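# Peel silicone mat off well plate into tray

## Task

Remove the silicone mat from the top of the well plate and place it in the tray; the plate must remain upright in its original spot and must not be tilted, since its wells hold liquid.

## Robot and tools

Robot: two six-joint arms, left_arm and right_arm, each with a two-finger gripper. A loose object may occasionally get a short shove from outside. Nothing may end up on the floor, and the plate must not be tipped or moved.

Frames: the scene frame has its origin at table-top height, halfway between the two nominal arm bases; +z points up, +x points out across the table, and left_arm sits on the +y side. Image left/right does not match arm names. Measured bases: left_arm at (+0.004, +0.499, 0) m, quat_wxyz (+1.000, 0, 0, -0.004); right_arm at (+0.061, -0.311, 0) m, quat_wxyz (+1.000, 0, 0, -0.002). Each arm reports end_effector_position (m) and end_effector_quat_wxyz in its own base frame; fixed cameras and the table use the scene frame. Printed hand poses can be wrong by a few cm, worse at long reach. On the gripper, fingers point along its +z and open along its y. end_effector_position is the midpoint between closed pads; closed fingertips extend about 19 mm past it, open ones about 6 mm. A block juts about 10 cm from the wrist-roll axis toward the gripper's +x.

The row: every arm command is one row of 18 numbers. Numbers 1-9 are left_arm, 10-18 right_arm. For each arm: six absolute joint angles in radians, in the order wrist pitch, forearm roll, wrist roll, elbow, shoulder, waist; then gripper position, force_limit, speed, each in [-1, 1]. Joint numbers are targets, not offsets, and match the Joint positions lines. Stated ranges: waist and shoulder about ±3.491 and ±3.140; elbow -1.187 to 4.328; forearm roll ±3.316; wrist pitch ±3.140; wrist roll ±3.927. Targets more than 0.010 rad beyond a range end (and beyond the current angle) are refused; targets past the true end are clipped there, sometimes shown as "joint sent to its limit". To leave an arm or gripper unchanged, resend its last joint targets and its last three gripper numbers; a 0 is itself a command.

Gripper numbers: position +1 = open 85 mm, about -0.8 = pads touching, -1 = close until blocked. force_limit sets how hard the motor pushes (roughly 30 N per pad at -1, 100 N at +1 on a slow close); speed sets finger speed, about 20 mm/s at -1, 85 at 0, 150 at +1, and fast closes from wide open grip much harder. A new force_limit or speed only applies after the position number changes by 0.01 or more. To grip, send -1 and confirm object_status 2. For a gentler grip, open first, then close with low force_limit and speed.

execute_actions: actions is a list of up to... each action is a table of at most 15 rows, one per 1/30 s step; a shorter table repeats its final row. cameras is an optional list of camera names (["all"], [] or names); images come back only if requested or if actions is empty.

move: target is one 18-number row or a list of up to 15 rows, all absolute joint goals, which all joints approach together (gripper follows a curve, no obstacle avoidance). speed (rad/s, 0.01 to 3.92, default 0.5) caps the joint with the longest travel; one value or one per target. blend (rad) rounds corners between listed targets; 0 stops at each. stop_force (N, 12 to 80, shared by both arms) ends an arm's path once the estimated push against its motion rises that much above its last zero; use a low speed for touches, keep finger numbers identical across a list, and leave it out when pulling away from contact. zero (default true) re-zeroes before the move; false accumulates. blocking=false returns after about 0.5 s while motion continues; a new move replaces it (not combinable with stop_force). The result adds a move: line such as done, off_target, moving, held or fault, possibly limits=held.

wait: seconds 0 to 10; arms keep their last command and a running move continues. stop: brakes the current move; fingers keep going. zoom_image: camera (one of cam_head_left, cam_head_right, cam_high, cam_low, cam_left_wrist, cam_right_wrist) and region [x0, y0, x1, y1] in image pixels from the top-left, no more than 504 by 504, on the latest image. finished_scene: scene is the current scene number; irreversible, call only when the mat rests in the tray and the plate stands undisturbed.

Result lines: Joint positions, Joint velocities (may read "within noise") and Joint targets per arm, in the joint order above; Tool commands; object_status (0 moving, 1 blocked while opening, 2 blocked while closing = holding, 3 reached requested position or fully closed, may still hold something thin); position_measured in counts (3 open, ~78 = 60 mm, 130 = 40 mm, 180 = 20 mm, 230 closed); Flange force along gripper x y z, including carried weight and noisy during acceleration, or "no reading"; "joint command not followed" when the inter-arm clearance check altered targets; MOTOR HOT and fault lines.

Cautions: 150 N outside force on any arm part, or joint torque reaching 144 N m (waist, shoulder, elbow) or 36 N m (wrist joints), stops that arm for 10 s. Arms are stiff, so aiming even slightly into firm contact can fault. Avoid arm-to-arm hits and one gripper closing on the other's fingers. Don't slam fixed or heavy things, drop the mat, release it while moving, squeeze hard on something still supported, or swing loads fast. Peel slowly from a corner while keeping the plate level; long stretched holds overheat motors. Smooth, efficient motions are preferred.

Each tool is called after "Emit:" as name([rows], argument=value, ...), one row to a line, values as JSON.

## Session

Emit:
execute_actions(actions=[])

Scene clock: 0.00 s.
left_arm: end_effector_position=(+0.6401, -0.3467, +0.1294) position_measured=3 object_status=3 end_effector_quat_wxyz=(+0.011, +0.812, -0.150, +0.564) | right_arm: end_effector_position=(+0.2562, +0.0591, +0.3945) position_measured=3 object_status=3 end_effector_quat_wxyz=(-0.507, +0.150, +0.803, -0.274)
Joint names: [wrist pitch, forearm roll, wrist roll, elbow, shoulder, waist]
Joint positions: left_arm=[-0.5 -1.748 -1.323 -0.153 0.367 -0.732] | right_arm=[-2.698 -0.398 -1.104 0.226 0.292 0.488]
Joint velocities: within noise
Flange force (N): no reading
Joint targets: left_arm=[-0.500 -1.748 -1.323 -0.153 0.367 -0.732] | right_arm=[-2.698 -0.398 -1.104 0.226 0.292 0.488]
Tool commands: left_gripper/position=+1.0 left_gripper/force_limit=+1.0 left_gripper/speed=+1.0 right_gripper/position=+1.0 right_gripper/force_limit=+1.0 right_gripper/speed=+1.0

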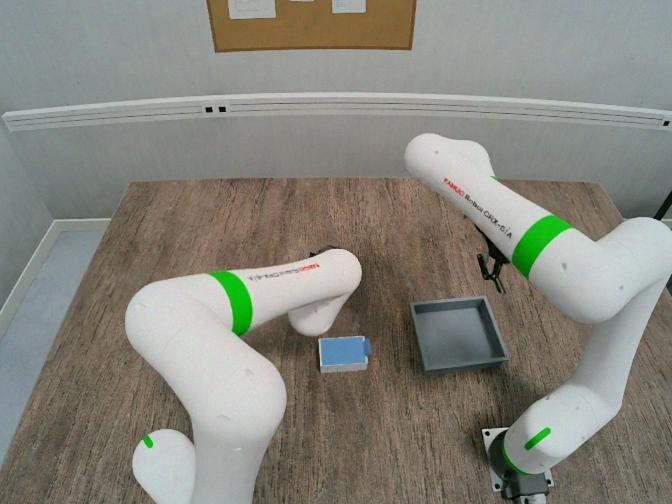

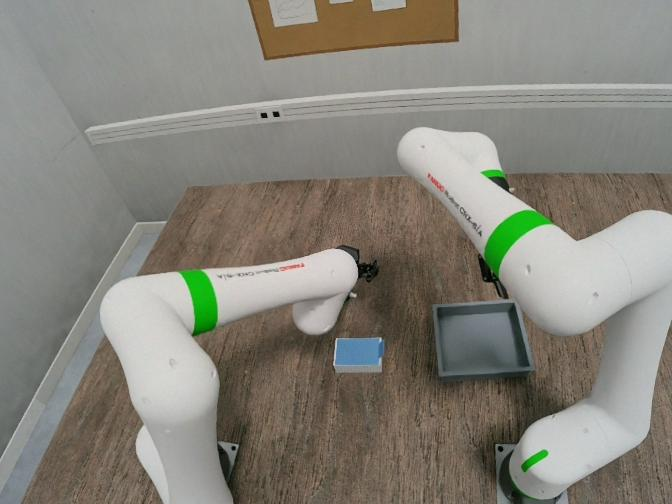

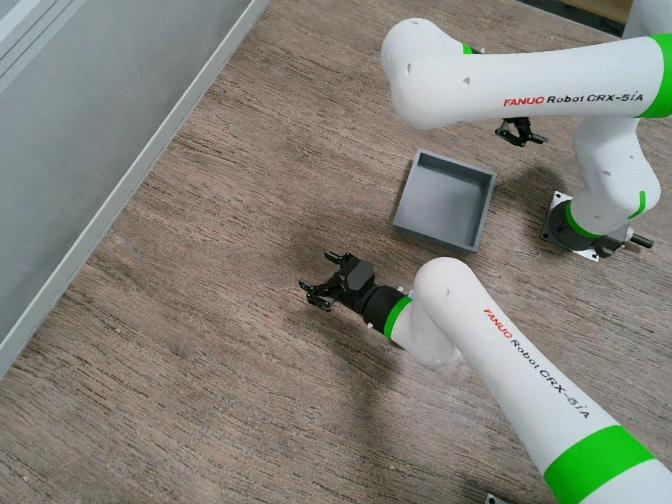

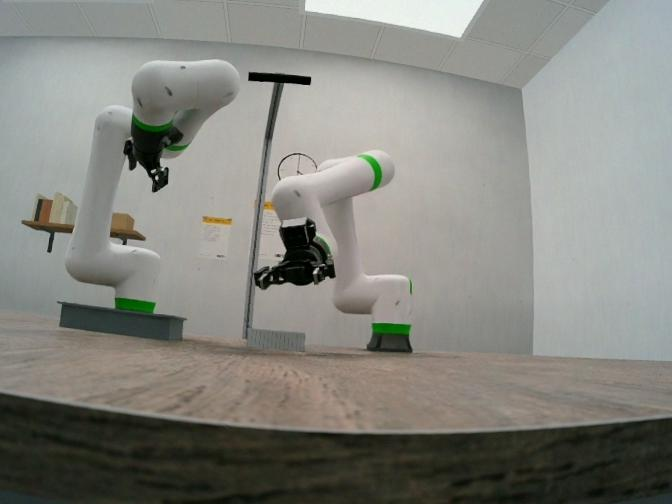

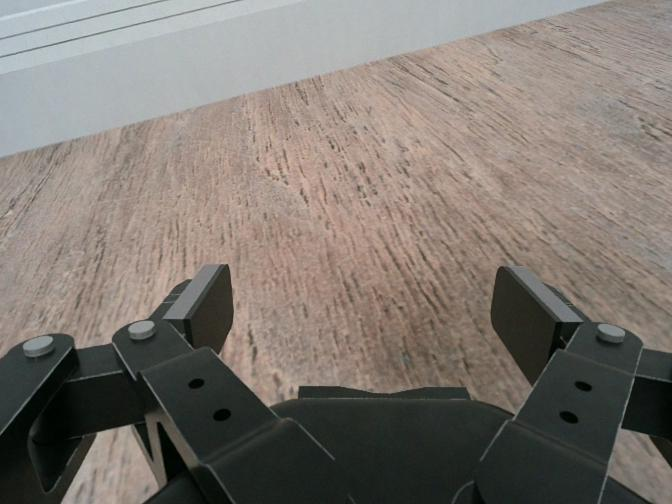

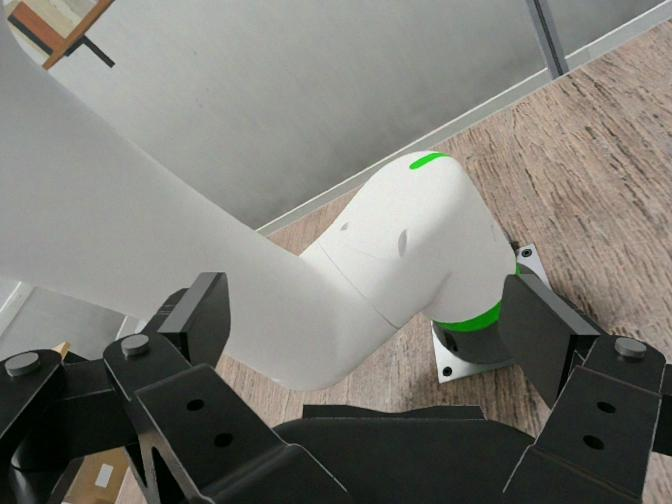

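Emit:
zoom_image(camera="cam_head_left", region=[300, 320, 400, 395])

Emit:
zoom_image(camera="cam_head_right", region=[310, 320, 410, 395])

Emit:
zoom_image(camera="cam_low", region=[220, 300, 340, 370])

Scaled by 5.040 from the camera's 672x504 image, which has a finer 960x720 frame.

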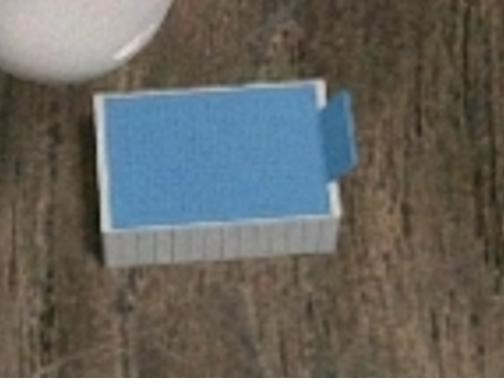

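Scaled by 5.040 from the camera's 672x504 image, which has a finer 960x720 frame.

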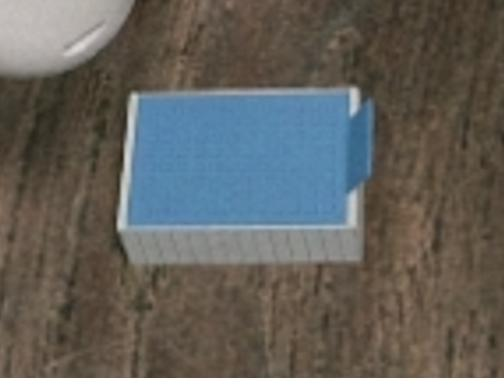

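Scaled by 4.200 from the camera's 672x504 image, which has a finer 960x720 frame.

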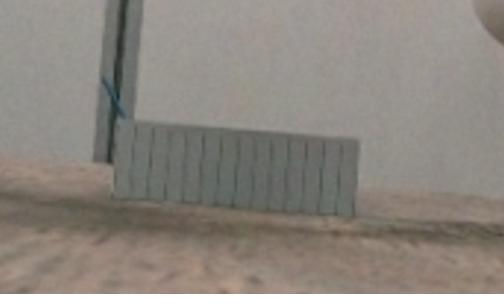

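Emit:
move([
  [-0.5,-1.748,-1.323,-0.153,0.2,0.2,1,1,1,-2.698,-0.398,-1.104,0.226,0.292,0.488,1,1,1],
  [-0.5,-1.748,-1.323,-0.153,0.2,0.3,1,1,1,-1.612,0,-1.027,0.071,0.03,1.027,1,1,1],
], blend=[0.15,0], speed=1.0, cameras=["all"])

Scene clock: 4.53 s.
left_arm: end_effector_position=(+0.6251, +0.3717, +0.2481) position_measured=3 object_status=3 end_effector_quat_wxyz=(-0.266, +0.731, +0.279, +0.563) | right_arm: end_effector_position=(+0.3399, +0.3108, +0.3000) position_measured=3 object_status=3 end_effector_quat_wxyz=(+0.000, +0.000, +1.000, +0.000)
Joint names: [wrist pitch, forearm roll, wrist roll, elbow, shoulder, waist]
Joint positions: left_arm=[-0.5 -1.748 -1.323 -0.153 0.2 0.3] | right_arm=[-1.612 0 -1.027 0.071 0.03 1.027]
Flange force (N): left_arm=[-5.5 5.2 8.7] | right_arm=[3.1 -1.6 3.5]
Joint targets: left_arm=[-0.500 -1.748 -1.323 -0.153 0.200 0.300] | right_arm=[-1.612 0.000 -1.027 0.071 0.030 1.027]
move: done

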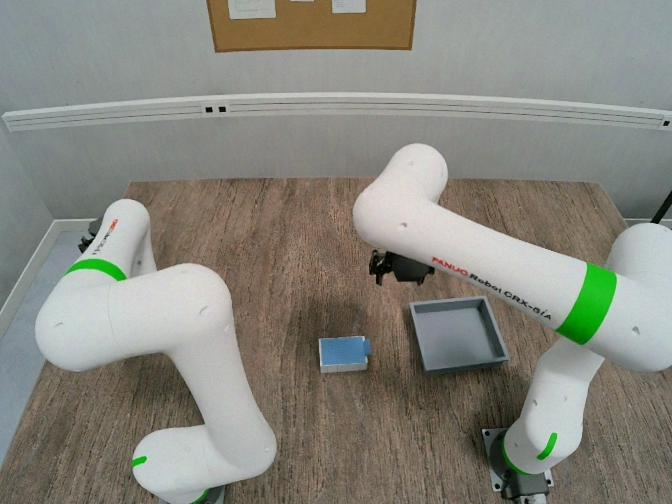

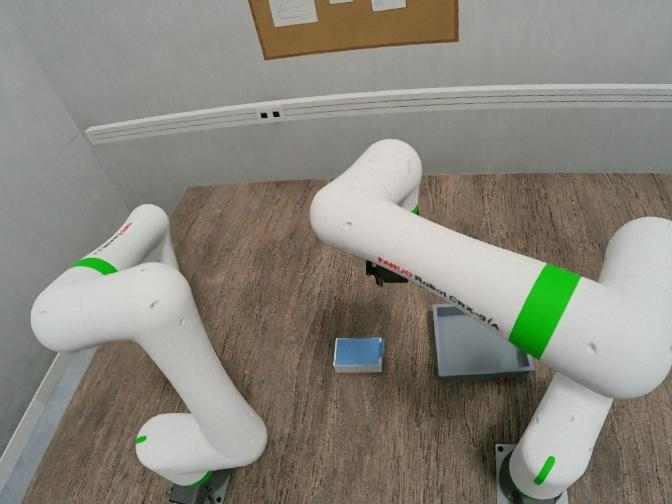

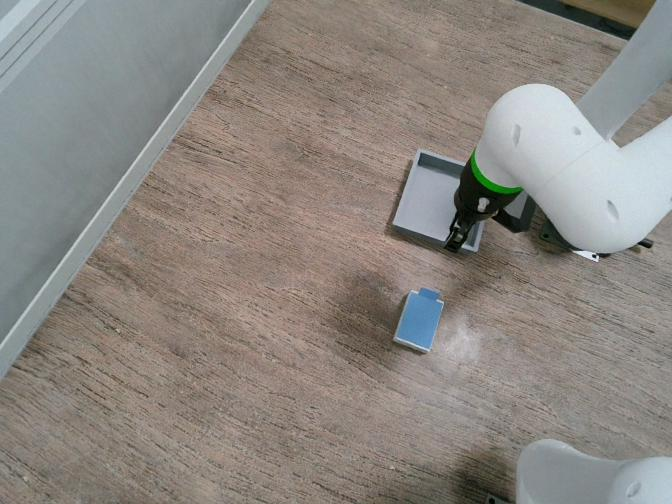

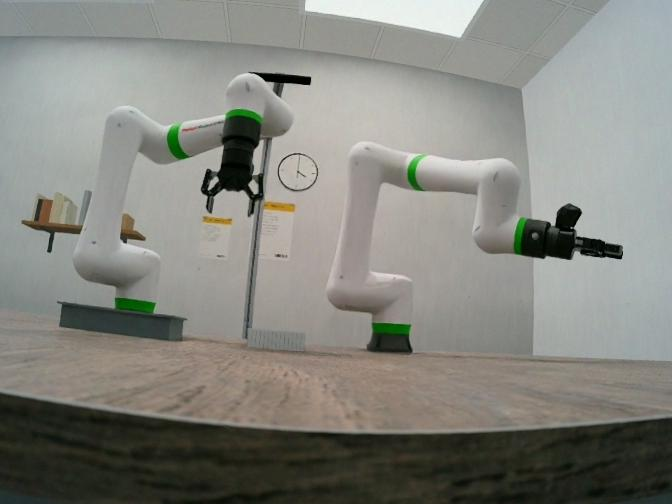

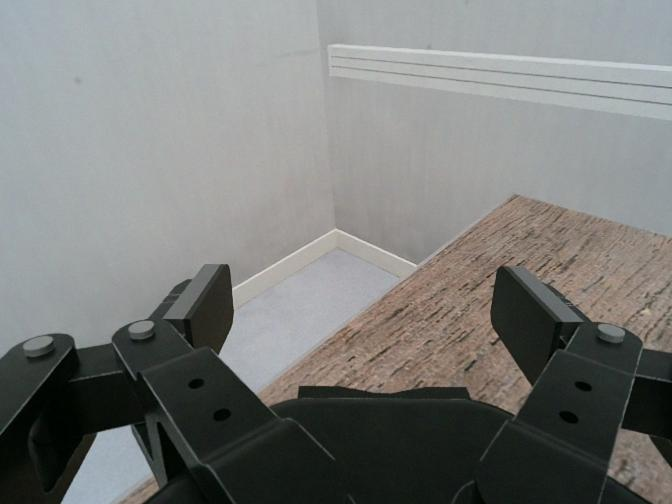

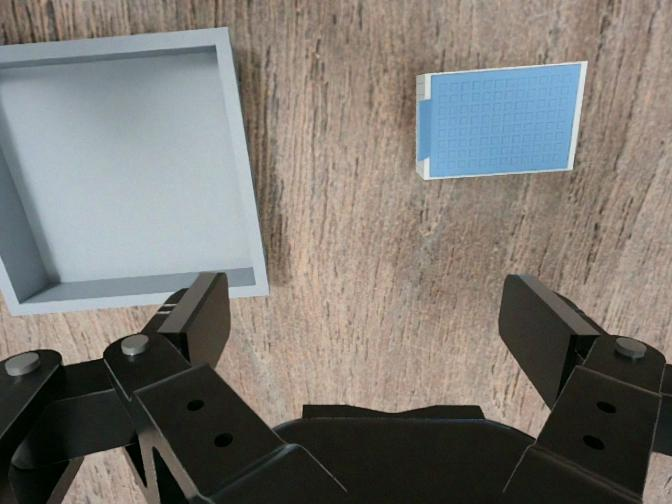

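Emit:
move([
  [-0.5,-1.748,-1.323,-0.153,0.2,0.3,1,1,1,-1.3003,0,-1.143,-0.1575,0.113,1.213,0,1,0],
], speed=0.7, cameras=["cam_head_left","cam_low","cam_right_wrist","cam_high"])

Emit:
zoom_image(camera="cam_low", region=[190, 230, 350, 360])

Emit:
zoom_image(camera="cam_right_wrist", region=[240, 150, 640, 450])

Scene clock: 6.77 s.
left_arm: end_effector_position=(+0.6251, +0.3717, +0.2481) position_measured=3 object_status=3 end_effector_quat_wxyz=(-0.266, +0.731, +0.279, +0.563) | right_arm: end_effector_position=(+0.2831, +0.3859, +0.1651) position_measured=129 object_status=0 end_effector_quat_wxyz=(+0.000, -0.035, +0.999, +0.000)
Joint names: [wrist pitch, forearm roll, wrist roll, elbow, shoulder, waist]
Joint positions: left_arm=[-0.5 -1.748 -1.323 -0.153 0.2 0.3] | right_arm=[-1.3 0 -1.143 -0.157 0.113 1.213]
Flange force (N): left_arm=[-5.5 5.4 8.7] | right_arm=[2.0 -1.7 1.8]
Joint targets: left_arm=[-0.500 -1.748 -1.323 -0.153 0.200 0.300] | right_arm=[-1.300 0.000 -1.143 -0.158 0.113 1.213]
move: done
Images, in order (width x height): cam_head_left 672x504, cam_high 672x504, cam_low 672x504, cam_right_wrist 672x504.

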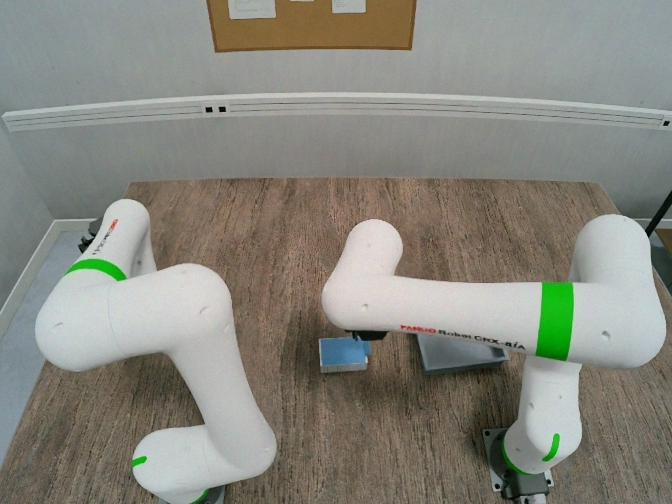

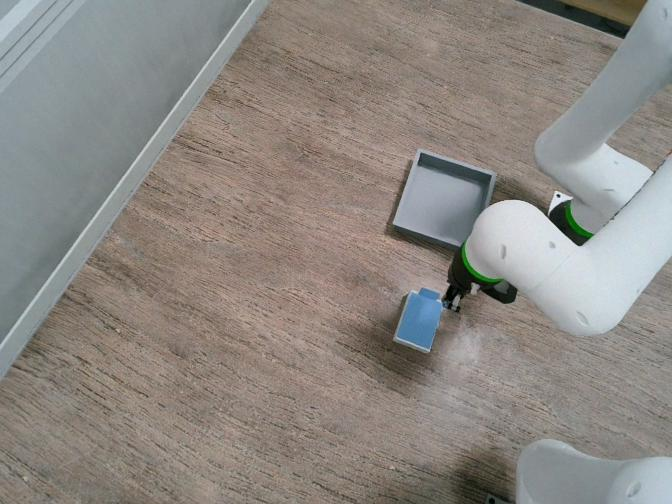

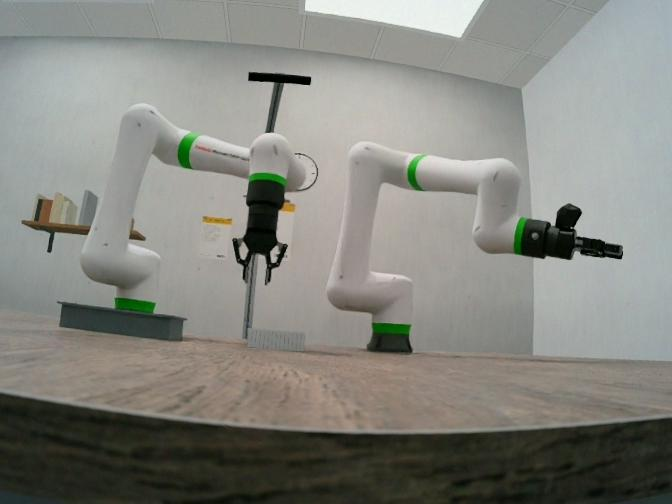

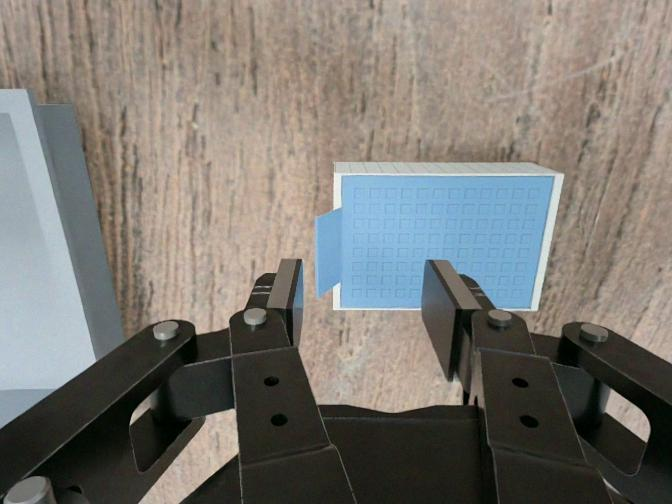

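Scaled by 3.150 from the camera's 672x504 image, which has a finer 960x720 frame.

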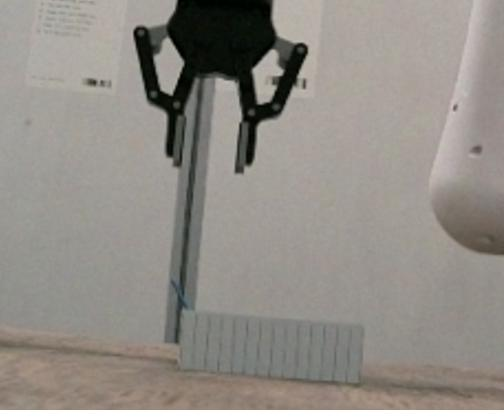

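Scaled by 1.260 from the camera's 672x504 image, which has a finer 960x720 frame.

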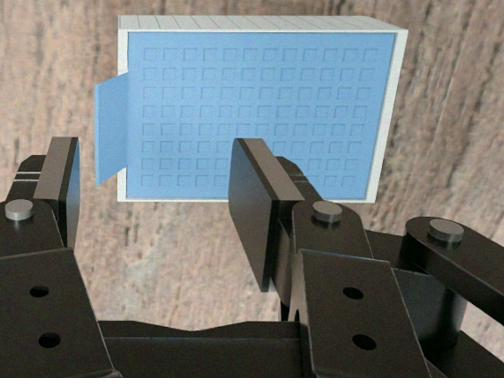

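Emit:
move([
  [-0.5,-1.748,-1.323,-0.153,0.2,0.3,1,1,1,-1.1396,0,-1.0795,-0.2357,0.1955,1.1495,0,1,0],
], speed=0.4, cameras=["cam_low","cam_right_wrist"])

Emit:
zoom_image(camera="cam_low", region=[190, 260, 350, 360])

Emit:
zoom_image(camera="cam_right_wrist", region=[200, 100, 600, 400])

Scene clock: 8.77 s.
left_arm: end_effector_position=(+0.6251, +0.3717, +0.2481) position_measured=3 object_status=3 end_effector_quat_wxyz=(-0.266, +0.731, +0.279, +0.563) | right_arm: end_effector_position=(+0.3110, +0.3760, +0.0951) position_measured=129 object_status=3 end_effector_quat_wxyz=(+0.000, -0.035, +0.999, +0.000)
Joint names: [wrist pitch, forearm roll, wrist roll, elbow, shoulder, waist]
Joint positions: left_arm=[-0.5 -1.748 -1.323 -0.153 0.2 0.3] | right_arm=[-1.14 0 -1.08 -0.236 0.195 1.15]
Flange force (N): left_arm=[-5.7 5.4 9.1] | right_arm=[3.0 -1.9 2.4]
Joint targets: left_arm=[-0.500 -1.748 -1.323 -0.153 0.200 0.300] | right_arm=[-1.140 0.000 -1.080 -0.236 0.196 1.149]
move: done
Images, in order (width x height): cam_low 672x504, cam_right_wrist 672x504.

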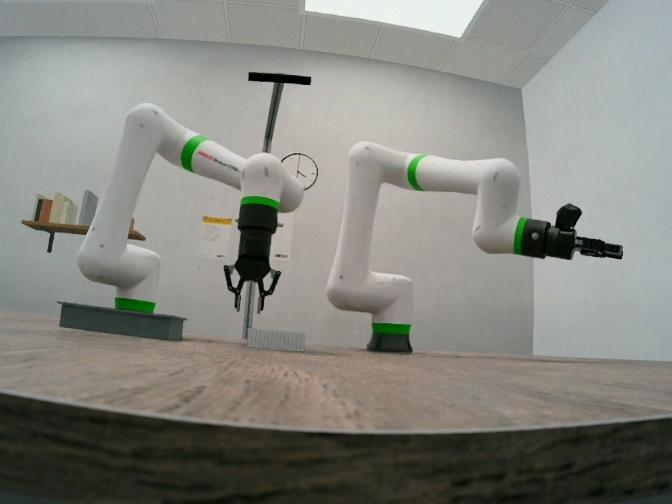

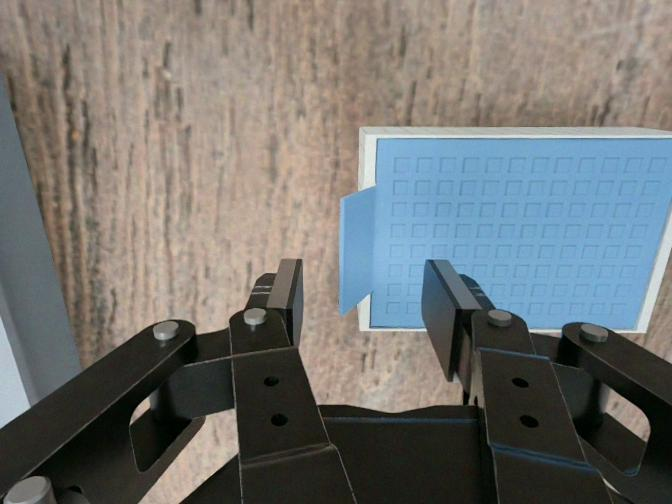

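Scaled by 3.150 from the camera's 672x504 image, which has a finer 960x720 frame.

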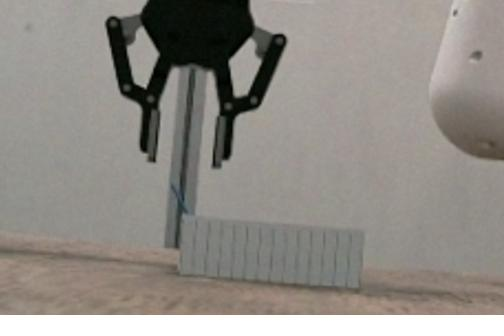

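Scaled by 1.260 from the camera's 672x504 image, which has a finer 960x720 frame.

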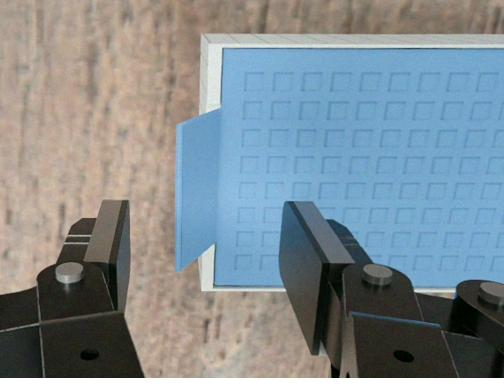

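Emit:
move([
  [-0.5,-1.748,-1.323,-0.153,0.2,0.3,1,1,1,-1.0739,0,-1.0795,-0.2698,0.2271,1.1495,0,1,0],
  [-0.5,-1.748,-1.323,-0.153,0.2,0.3,1,1,1,-1.0739,0,-1.0795,-0.2698,0.2271,1.1495,-1,-0.8,-0.6],
], speed=0.15, cameras=["cam_low","cam_right_wrist"])

Emit:
zoom_image(camera="cam_low", region=[190, 260, 350, 360])

Emit:
zoom_image(camera="cam_right_wrist", region=[200, 100, 600, 400])

Scene clock: 11.03 s.
left_arm: end_effector_position=(+0.6251, +0.3717, +0.2481) position_measured=3 object_status=3 end_effector_quat_wxyz=(-0.266, +0.731, +0.279, +0.563) | right_arm: end_effector_position=(+0.3110, +0.3760, +0.0671) position_measured=227 object_status=2 end_effector_quat_wxyz=(+0.000, -0.035, +0.999, +0.000)
Joint names: [wrist pitch, forearm roll, wrist roll, elbow, shoulder, waist]
Joint positions: left_arm=[-0.5 -1.748 -1.323 -0.153 0.2 0.3] | right_arm=[-1.074 0 -1.079 -0.27 0.227 1.149]
Flange force (N): left_arm=[-5.3 5.3 9.2] | right_arm=[2.4 -2.0 0.5]
Joint targets: left_arm=[-0.500 -1.748 -1.323 -0.153 0.200 0.300] | right_arm=[-1.074 0.000 -1.080 -0.270 0.227 1.149]
move: done
Images, in order (width x height): cam_low 672x504, cam_right_wrist 672x504.

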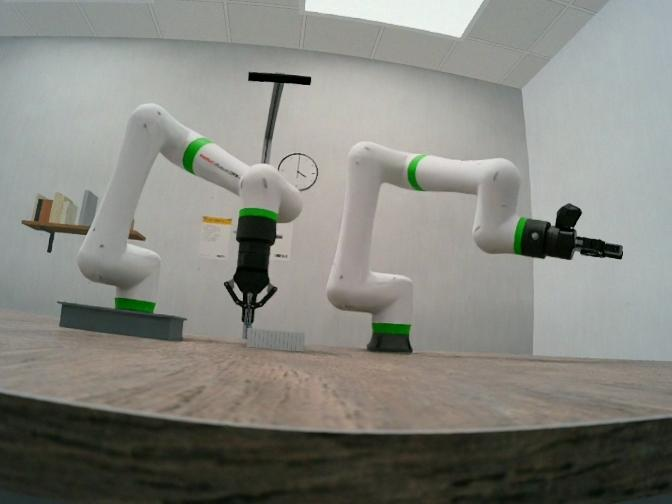

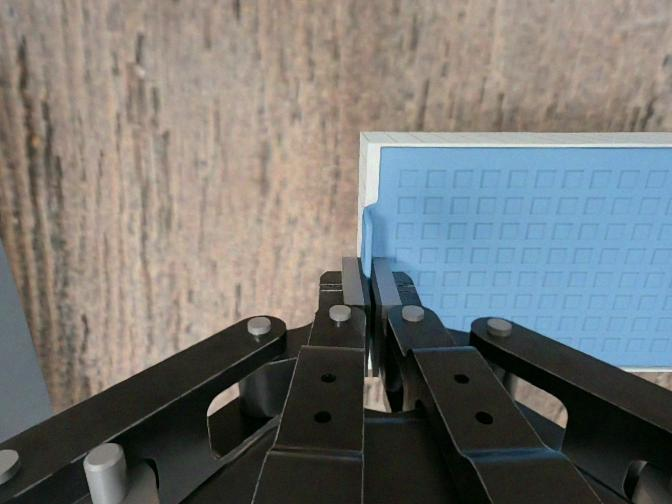

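Scaled by 3.150 from the camera's 672x504 image, which has a finer 960x720 frame.

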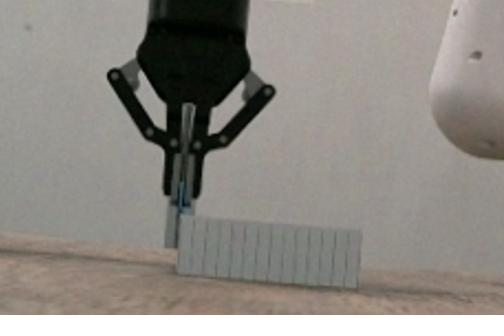

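Scaled by 1.260 from the camera's 672x504 image, which has a finer 960x720 frame.

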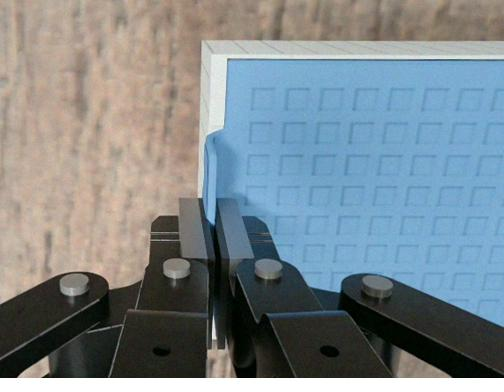

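Emit:
move([
  [-0.5,-1.748,-1.323,-0.153,0.2,0.3,1,1,1,-1.136,0,-1.0988,-0.1995,0.2353,1.1688,-1,-0.8,-0.6],
], speed=0.06, cameras=["cam_low","cam_right_wrist"])

Emit:
zoom_image(camera="cam_low", region=[190, 260, 350, 360])

Scene clock: 12.73 s.
left_arm: end_effector_position=(+0.6251, +0.3717, +0.2481) position_measured=3 object_status=3 end_effector_quat_wxyz=(-0.266, +0.731, +0.279, +0.563) | right_arm: end_effector_position=(+0.3096, +0.3960, +0.0902) position_measured=227 object_status=2 end_effector_quat_wxyz=(+0.000, -0.035, +0.999, +0.000)
Joint names: [wrist pitch, forearm roll, wrist roll, elbow, shoulder, waist]
Joint positions: left_arm=[-0.5 -1.748 -1.323 -0.153 0.2 0.3] | right_arm=[-1.136 0 -1.099 -0.2 0.235 1.169]
Flange force (N): left_arm=[-5.3 5.6 9.1] | right_arm=[2.3 -2.3 3.3]
Joint targets: left_arm=[-0.500 -1.748 -1.323 -0.153 0.200 0.300] | right_arm=[-1.136 0.000 -1.099 -0.200 0.235 1.169]
move: done
Images, in order (width x height): cam_low 672x504, cam_right_wrist 672x504.

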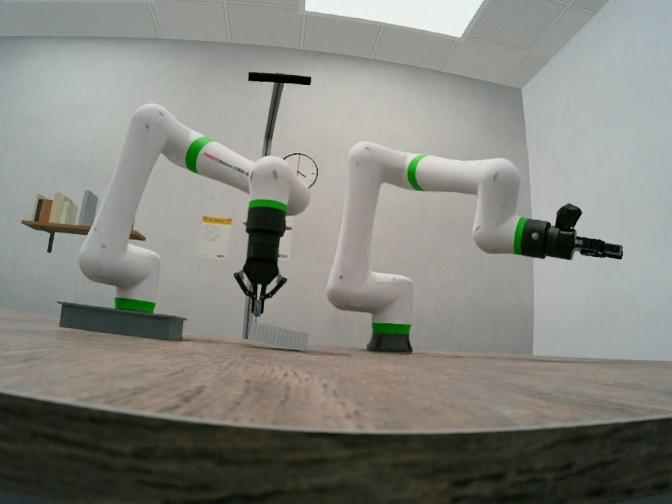

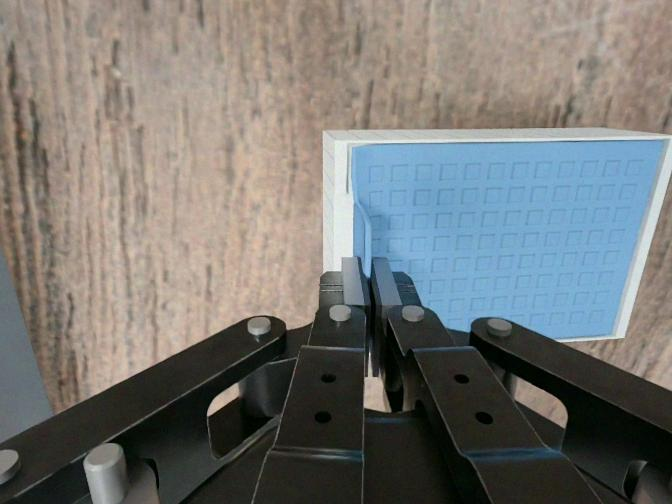

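Scaled by 3.150 from the camera's 672x504 image, which has a finer 960x720 frame.

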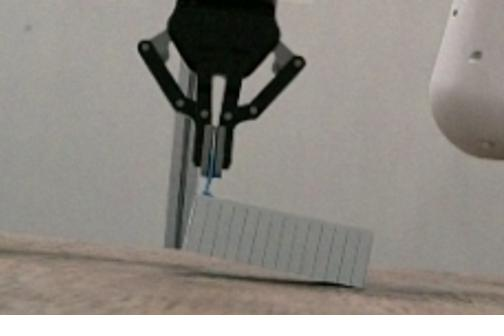

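Emit:
move([
  [-0.5,-1.748,-1.323,-0.153,0.2,0.3,1,1,1,-1.0739,0,-1.0795,-0.2698,0.2271,1.1495,-1,-0.8,-0.6],
], speed=0.05, cameras=["cam_low","cam_right_wrist"])

Emit:
zoom_image(camera="cam_low", region=[190, 260, 350, 360])

Scene clock: 16.33 s.
left_arm: end_effector_position=(+0.6251, +0.3717, +0.2481) position_measured=3 object_status=3 end_effector_quat_wxyz=(-0.266, +0.731, +0.279, +0.563) | right_arm: end_effector_position=(+0.3110, +0.3760, +0.0671) position_measured=227 object_status=2 end_effector_quat_wxyz=(+0.000, -0.035, +0.999, +0.000)
Joint names: [wrist pitch, forearm roll, wrist roll, elbow, shoulder, waist]
Joint positions: left_arm=[-0.5 -1.748 -1.323 -0.153 0.2 0.3] | right_arm=[-1.074 0 -1.08 -0.27 0.227 1.15]
Flange force (N): left_arm=[-5.5 5.6 8.7] | right_arm=[2.2 -1.2 1.6]
Joint targets: left_arm=[-0.500 -1.748 -1.323 -0.153 0.200 0.300] | right_arm=[-1.074 0.000 -1.080 -0.270 0.227 1.149]
move: done
Images, in order (width x height): cam_low 672x504, cam_right_wrist 672x504.

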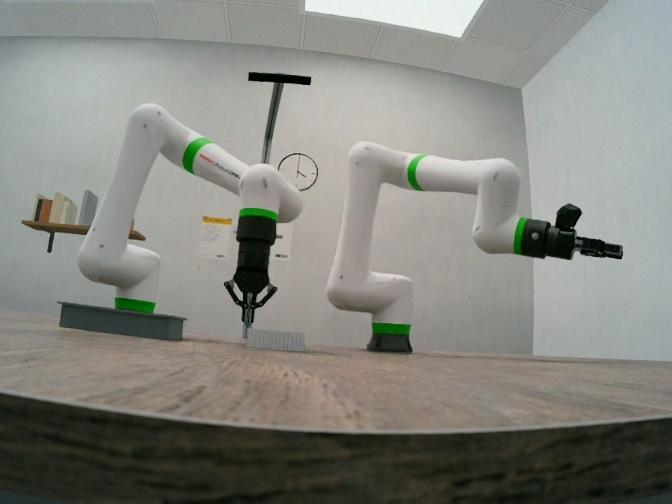

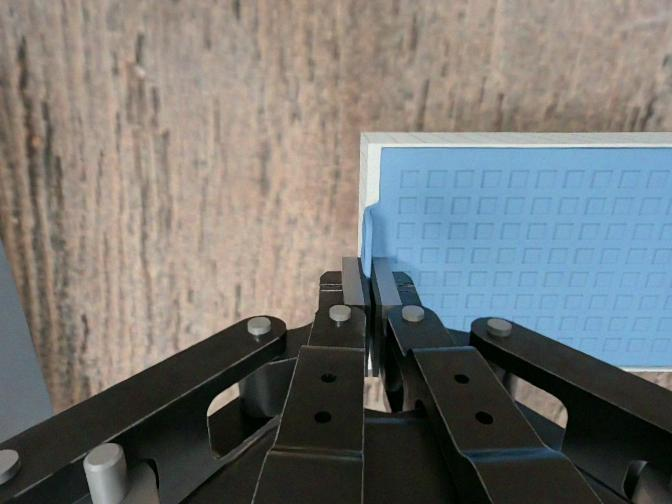

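Scaled by 3.150 from the camera's 672x504 image, which has a finer 960x720 frame.

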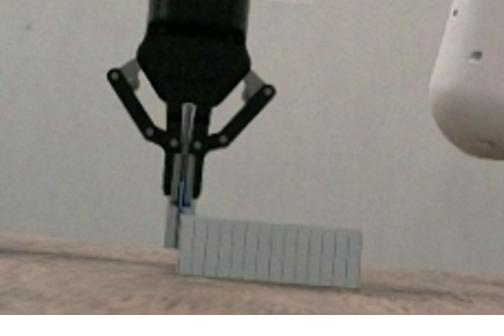

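Emit:
move([
  [-0.5,-1.748,-1.323,-0.153,0.2,0.3,1,1,1,-0.6422,0,-1.1041,-0.5876,-0.0081,1.1492,-1,-0.8,-0.6],
  [-0.5,-1.748,-1.323,-0.153,0.2,0.3,1,1,1,-0.1382,0,-1.1807,-0.8871,-0.1526,1.1489,-1,-0.8,-0.6],
], speed=0.25, blend=[0.05,0], cameras=["cam_low","cam_right_wrist","cam_head_left"])

Emit:
zoom_image(camera="cam_low", region=[190, 260, 350, 360])

Scene clock: 21.47 s.
left_arm: end_effector_position=(+0.6251, +0.3717, +0.2481) position_measured=3 object_status=3 end_effector_quat_wxyz=(-0.266, +0.731, +0.279, +0.563) | right_arm: end_effector_position=(+0.3060, +0.3642, +0.0627) position_measured=227 object_status=2 end_effector_quat_wxyz=(+0.135, +0.015, +0.940, +0.314)
Joint names: [wrist pitch, forearm roll, wrist roll, elbow, shoulder, waist]
Joint positions: left_arm=[-0.5 -1.748 -1.323 -0.153 0.2 0.3] | right_arm=[-0.138 0 -1.181 -0.887 -0.153 1.149]
Flange force (N): left_arm=[-5.8 5.3 9.1] | right_arm=no reading
Joint targets: left_arm=[-0.500 -1.748 -1.323 -0.153 0.200 0.300] | right_arm=[-0.138 0.000 -1.181 -0.887 -0.153 1.149]
move: done
Images, in order (width x height): cam_head_left 672x504, cam_low 672x504, cam_right_wrist 672x504.

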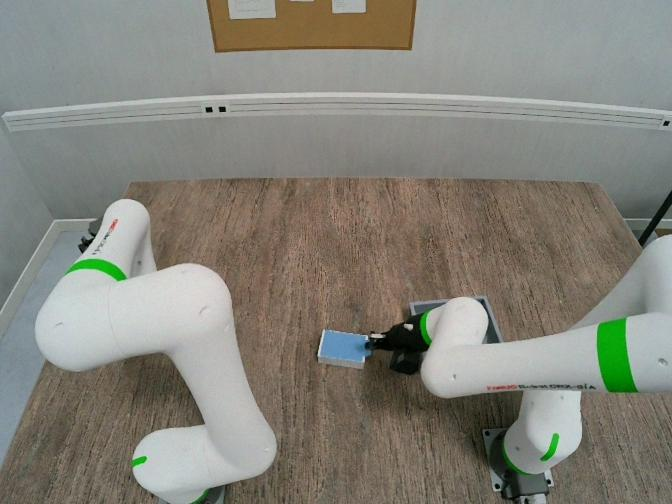

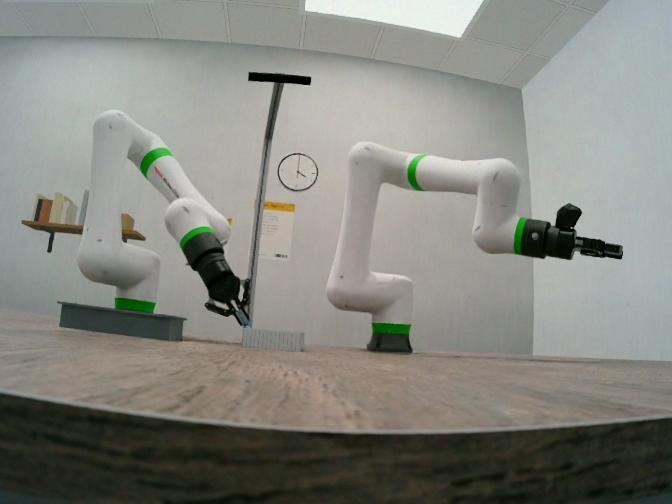

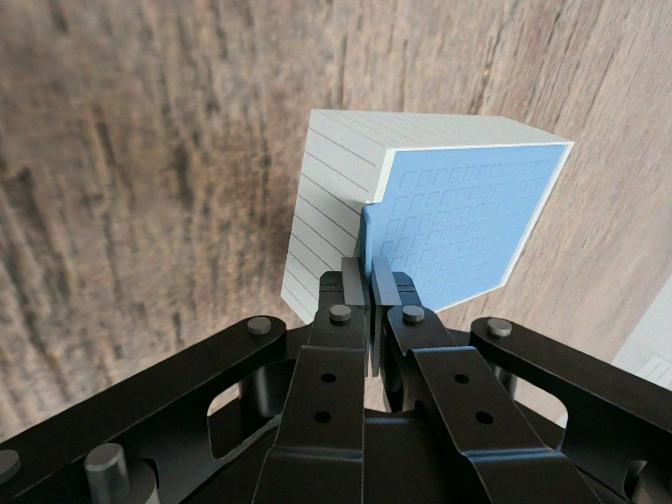

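Scaled by 3.150 from the camera's 672x504 image, which has a finer 960x720 frame.

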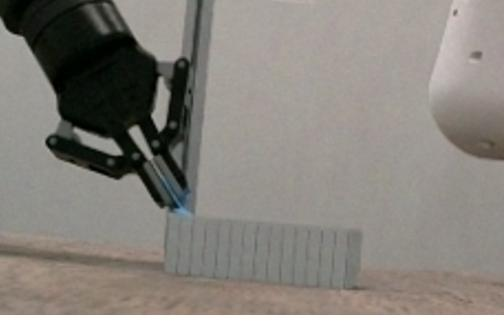

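Emit:
move([
  [-0.5,-1.748,-1.323,-0.153,0.2,0.3,1,1,1,-0.6422,0,-1.1041,-0.5876,-0.0081,1.1492,-1,-0.8,-0.6],
  [-0.5,-1.748,-1.323,-0.153,0.2,0.3,1,1,1,-1.0739,0,-1.0795,-0.2698,0.2271,1.1495,-1,-0.8,-0.6],
], speed=0.25, blend=[0.05,0], cameras=["cam_low","cam_right_wrist","cam_head_left"])

Emit:
zoom_image(camera="cam_low", region=[190, 260, 350, 360])

Scene clock: 25.87 s.
left_arm: end_effector_position=(+0.6251, +0.3717, +0.2481) position_measured=3 object_status=3 end_effector_quat_wxyz=(-0.266, +0.731, +0.279, +0.563) | right_arm: end_effector_position=(+0.3110, +0.3760, +0.0671) position_measured=227 object_status=2 end_effector_quat_wxyz=(+0.000, -0.035, +0.999, +0.000)
Joint names: [wrist pitch, forearm roll, wrist roll, elbow, shoulder, waist]
Joint positions: left_arm=[-0.5 -1.748 -1.323 -0.153 0.2 0.3] | right_arm=[-1.074 0 -1.08 -0.27 0.227 1.15]
Flange force (N): left_arm=[-5.4 5.3 8.8] | right_arm=[1.9 -1.1 -0.1]
Joint targets: left_arm=[-0.500 -1.748 -1.323 -0.153 0.200 0.300] | right_arm=[-1.074 0.000 -1.080 -0.270 0.227 1.149]
move: done
Images, in order (width x height): cam_head_left 672x504, cam_low 672x504, cam_right_wrist 672x504.

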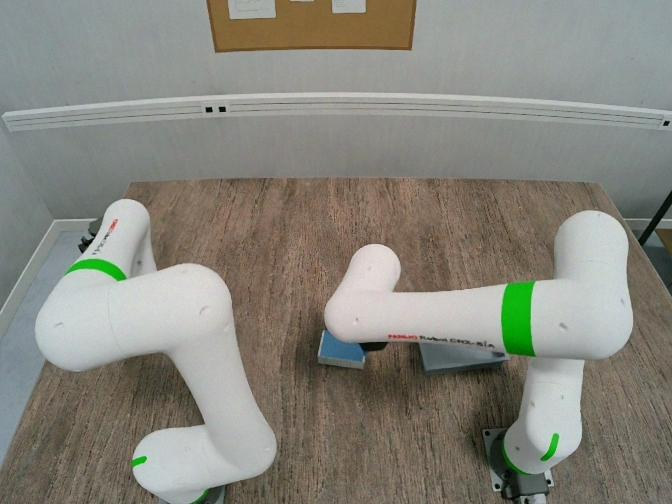

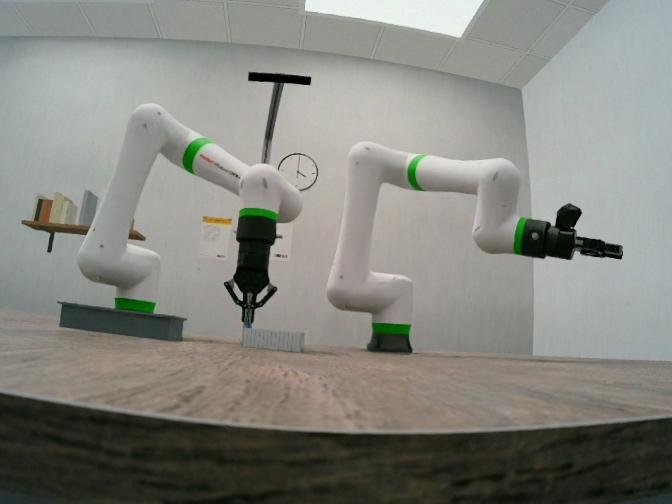

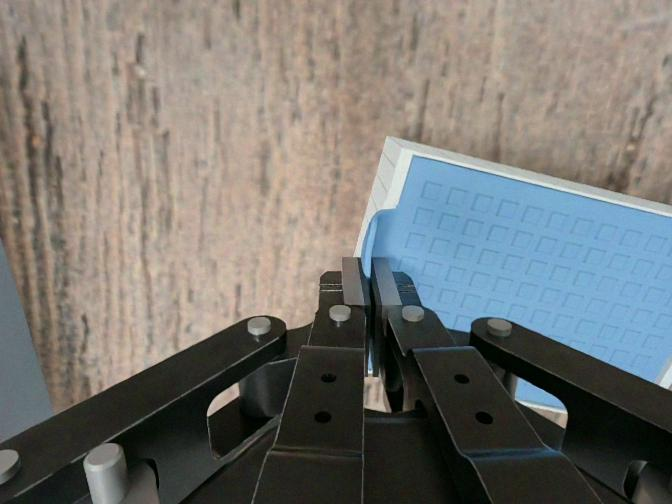

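Scaled by 3.150 from the camera's 672x504 image, which has a finer 960x720 frame.

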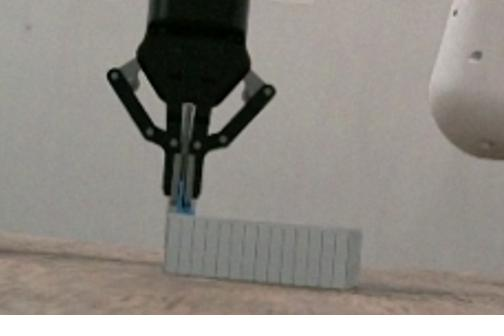

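Emit:
move([
  [-0.5,-1.748,-1.323,-0.153,0.2,0.3,1,1,1,-1.0739,0,-1.0795,-0.2698,0.2271,1.1495,0,-0.8,-0.5],
  [-0.5,-1.748,-1.323,-0.153,0.2,0.3,1,1,1,-1.1396,0,-1.0795,-0.2357,0.1955,1.1495,0,-0.8,-0.5],
], speed=0.3, cameras=["cam_low","cam_right_wrist","cam_head_left"])

Emit:
zoom_image(camera="cam_low", region=[190, 260, 350, 360])

Emit:
zoom_image(camera="cam_right_wrist", region=[272, 100, 672, 400])

Scene clock: 28.07 s.
left_arm: end_effector_position=(+0.6251, +0.3717, +0.2481) position_measured=3 object_status=3 end_effector_quat_wxyz=(-0.266, +0.731, +0.279, +0.563) | right_arm: end_effector_position=(+0.3109, +0.3760, +0.0951) position_measured=129 object_status=3 end_effector_quat_wxyz=(+0.000, -0.035, +0.999, +0.000)
Joint names: [wrist pitch, forearm roll, wrist roll, elbow, shoulder, waist]
Joint positions: left_arm=[-0.5 -1.748 -1.323 -0.153 0.2 0.3] | right_arm=[-1.14 0 -1.079 -0.236 0.196 1.15]
Flange force (N): left_arm=[-6.2 5.4 8.9] | right_arm=[2.2 -1.3 2.1]
Joint targets: left_arm=[-0.500 -1.748 -1.323 -0.153 0.200 0.300] | right_arm=[-1.140 0.000 -1.080 -0.236 0.196 1.149]
move: done
Images, in order (width x height): cam_head_left 672x504, cam_low 672x504, cam_right_wrist 672x504.

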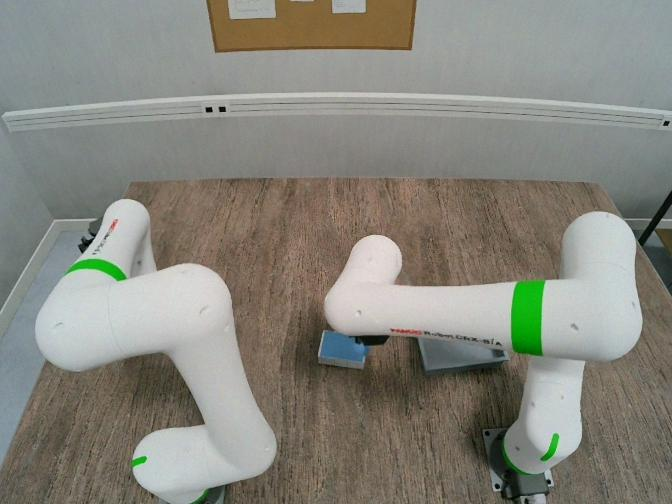

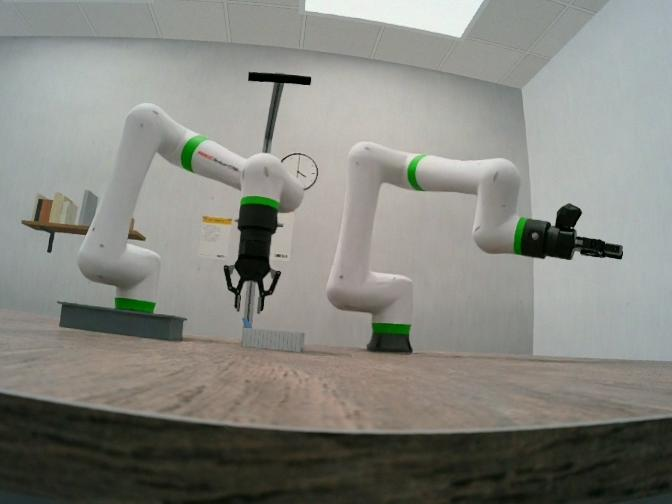

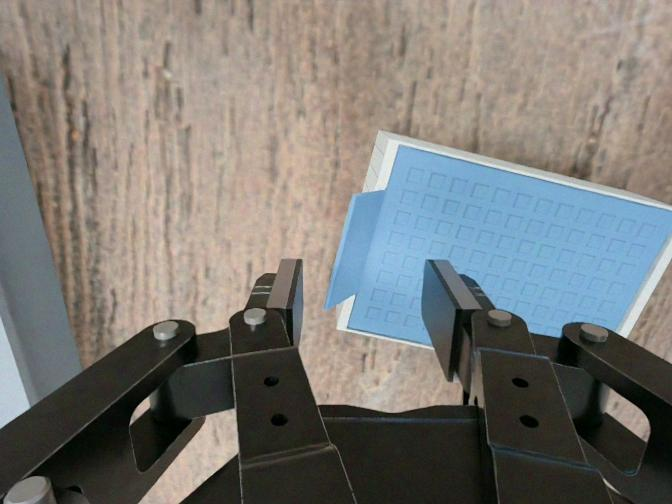

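Scaled by 3.150 from the camera's 672x504 image, which has a finer 960x720 frame.

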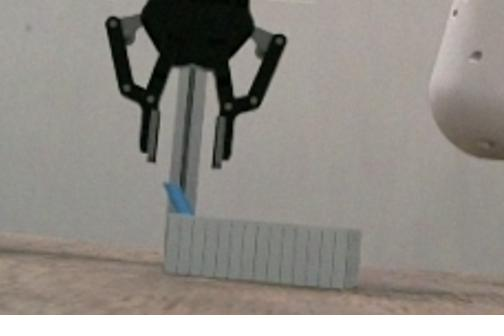

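Scaled by 1.260 from the camera's 672x504 image, which has a finer 960x720 frame.

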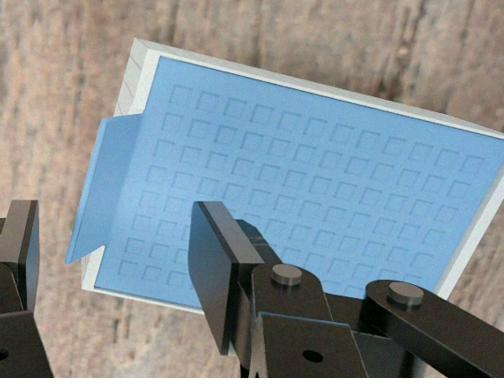

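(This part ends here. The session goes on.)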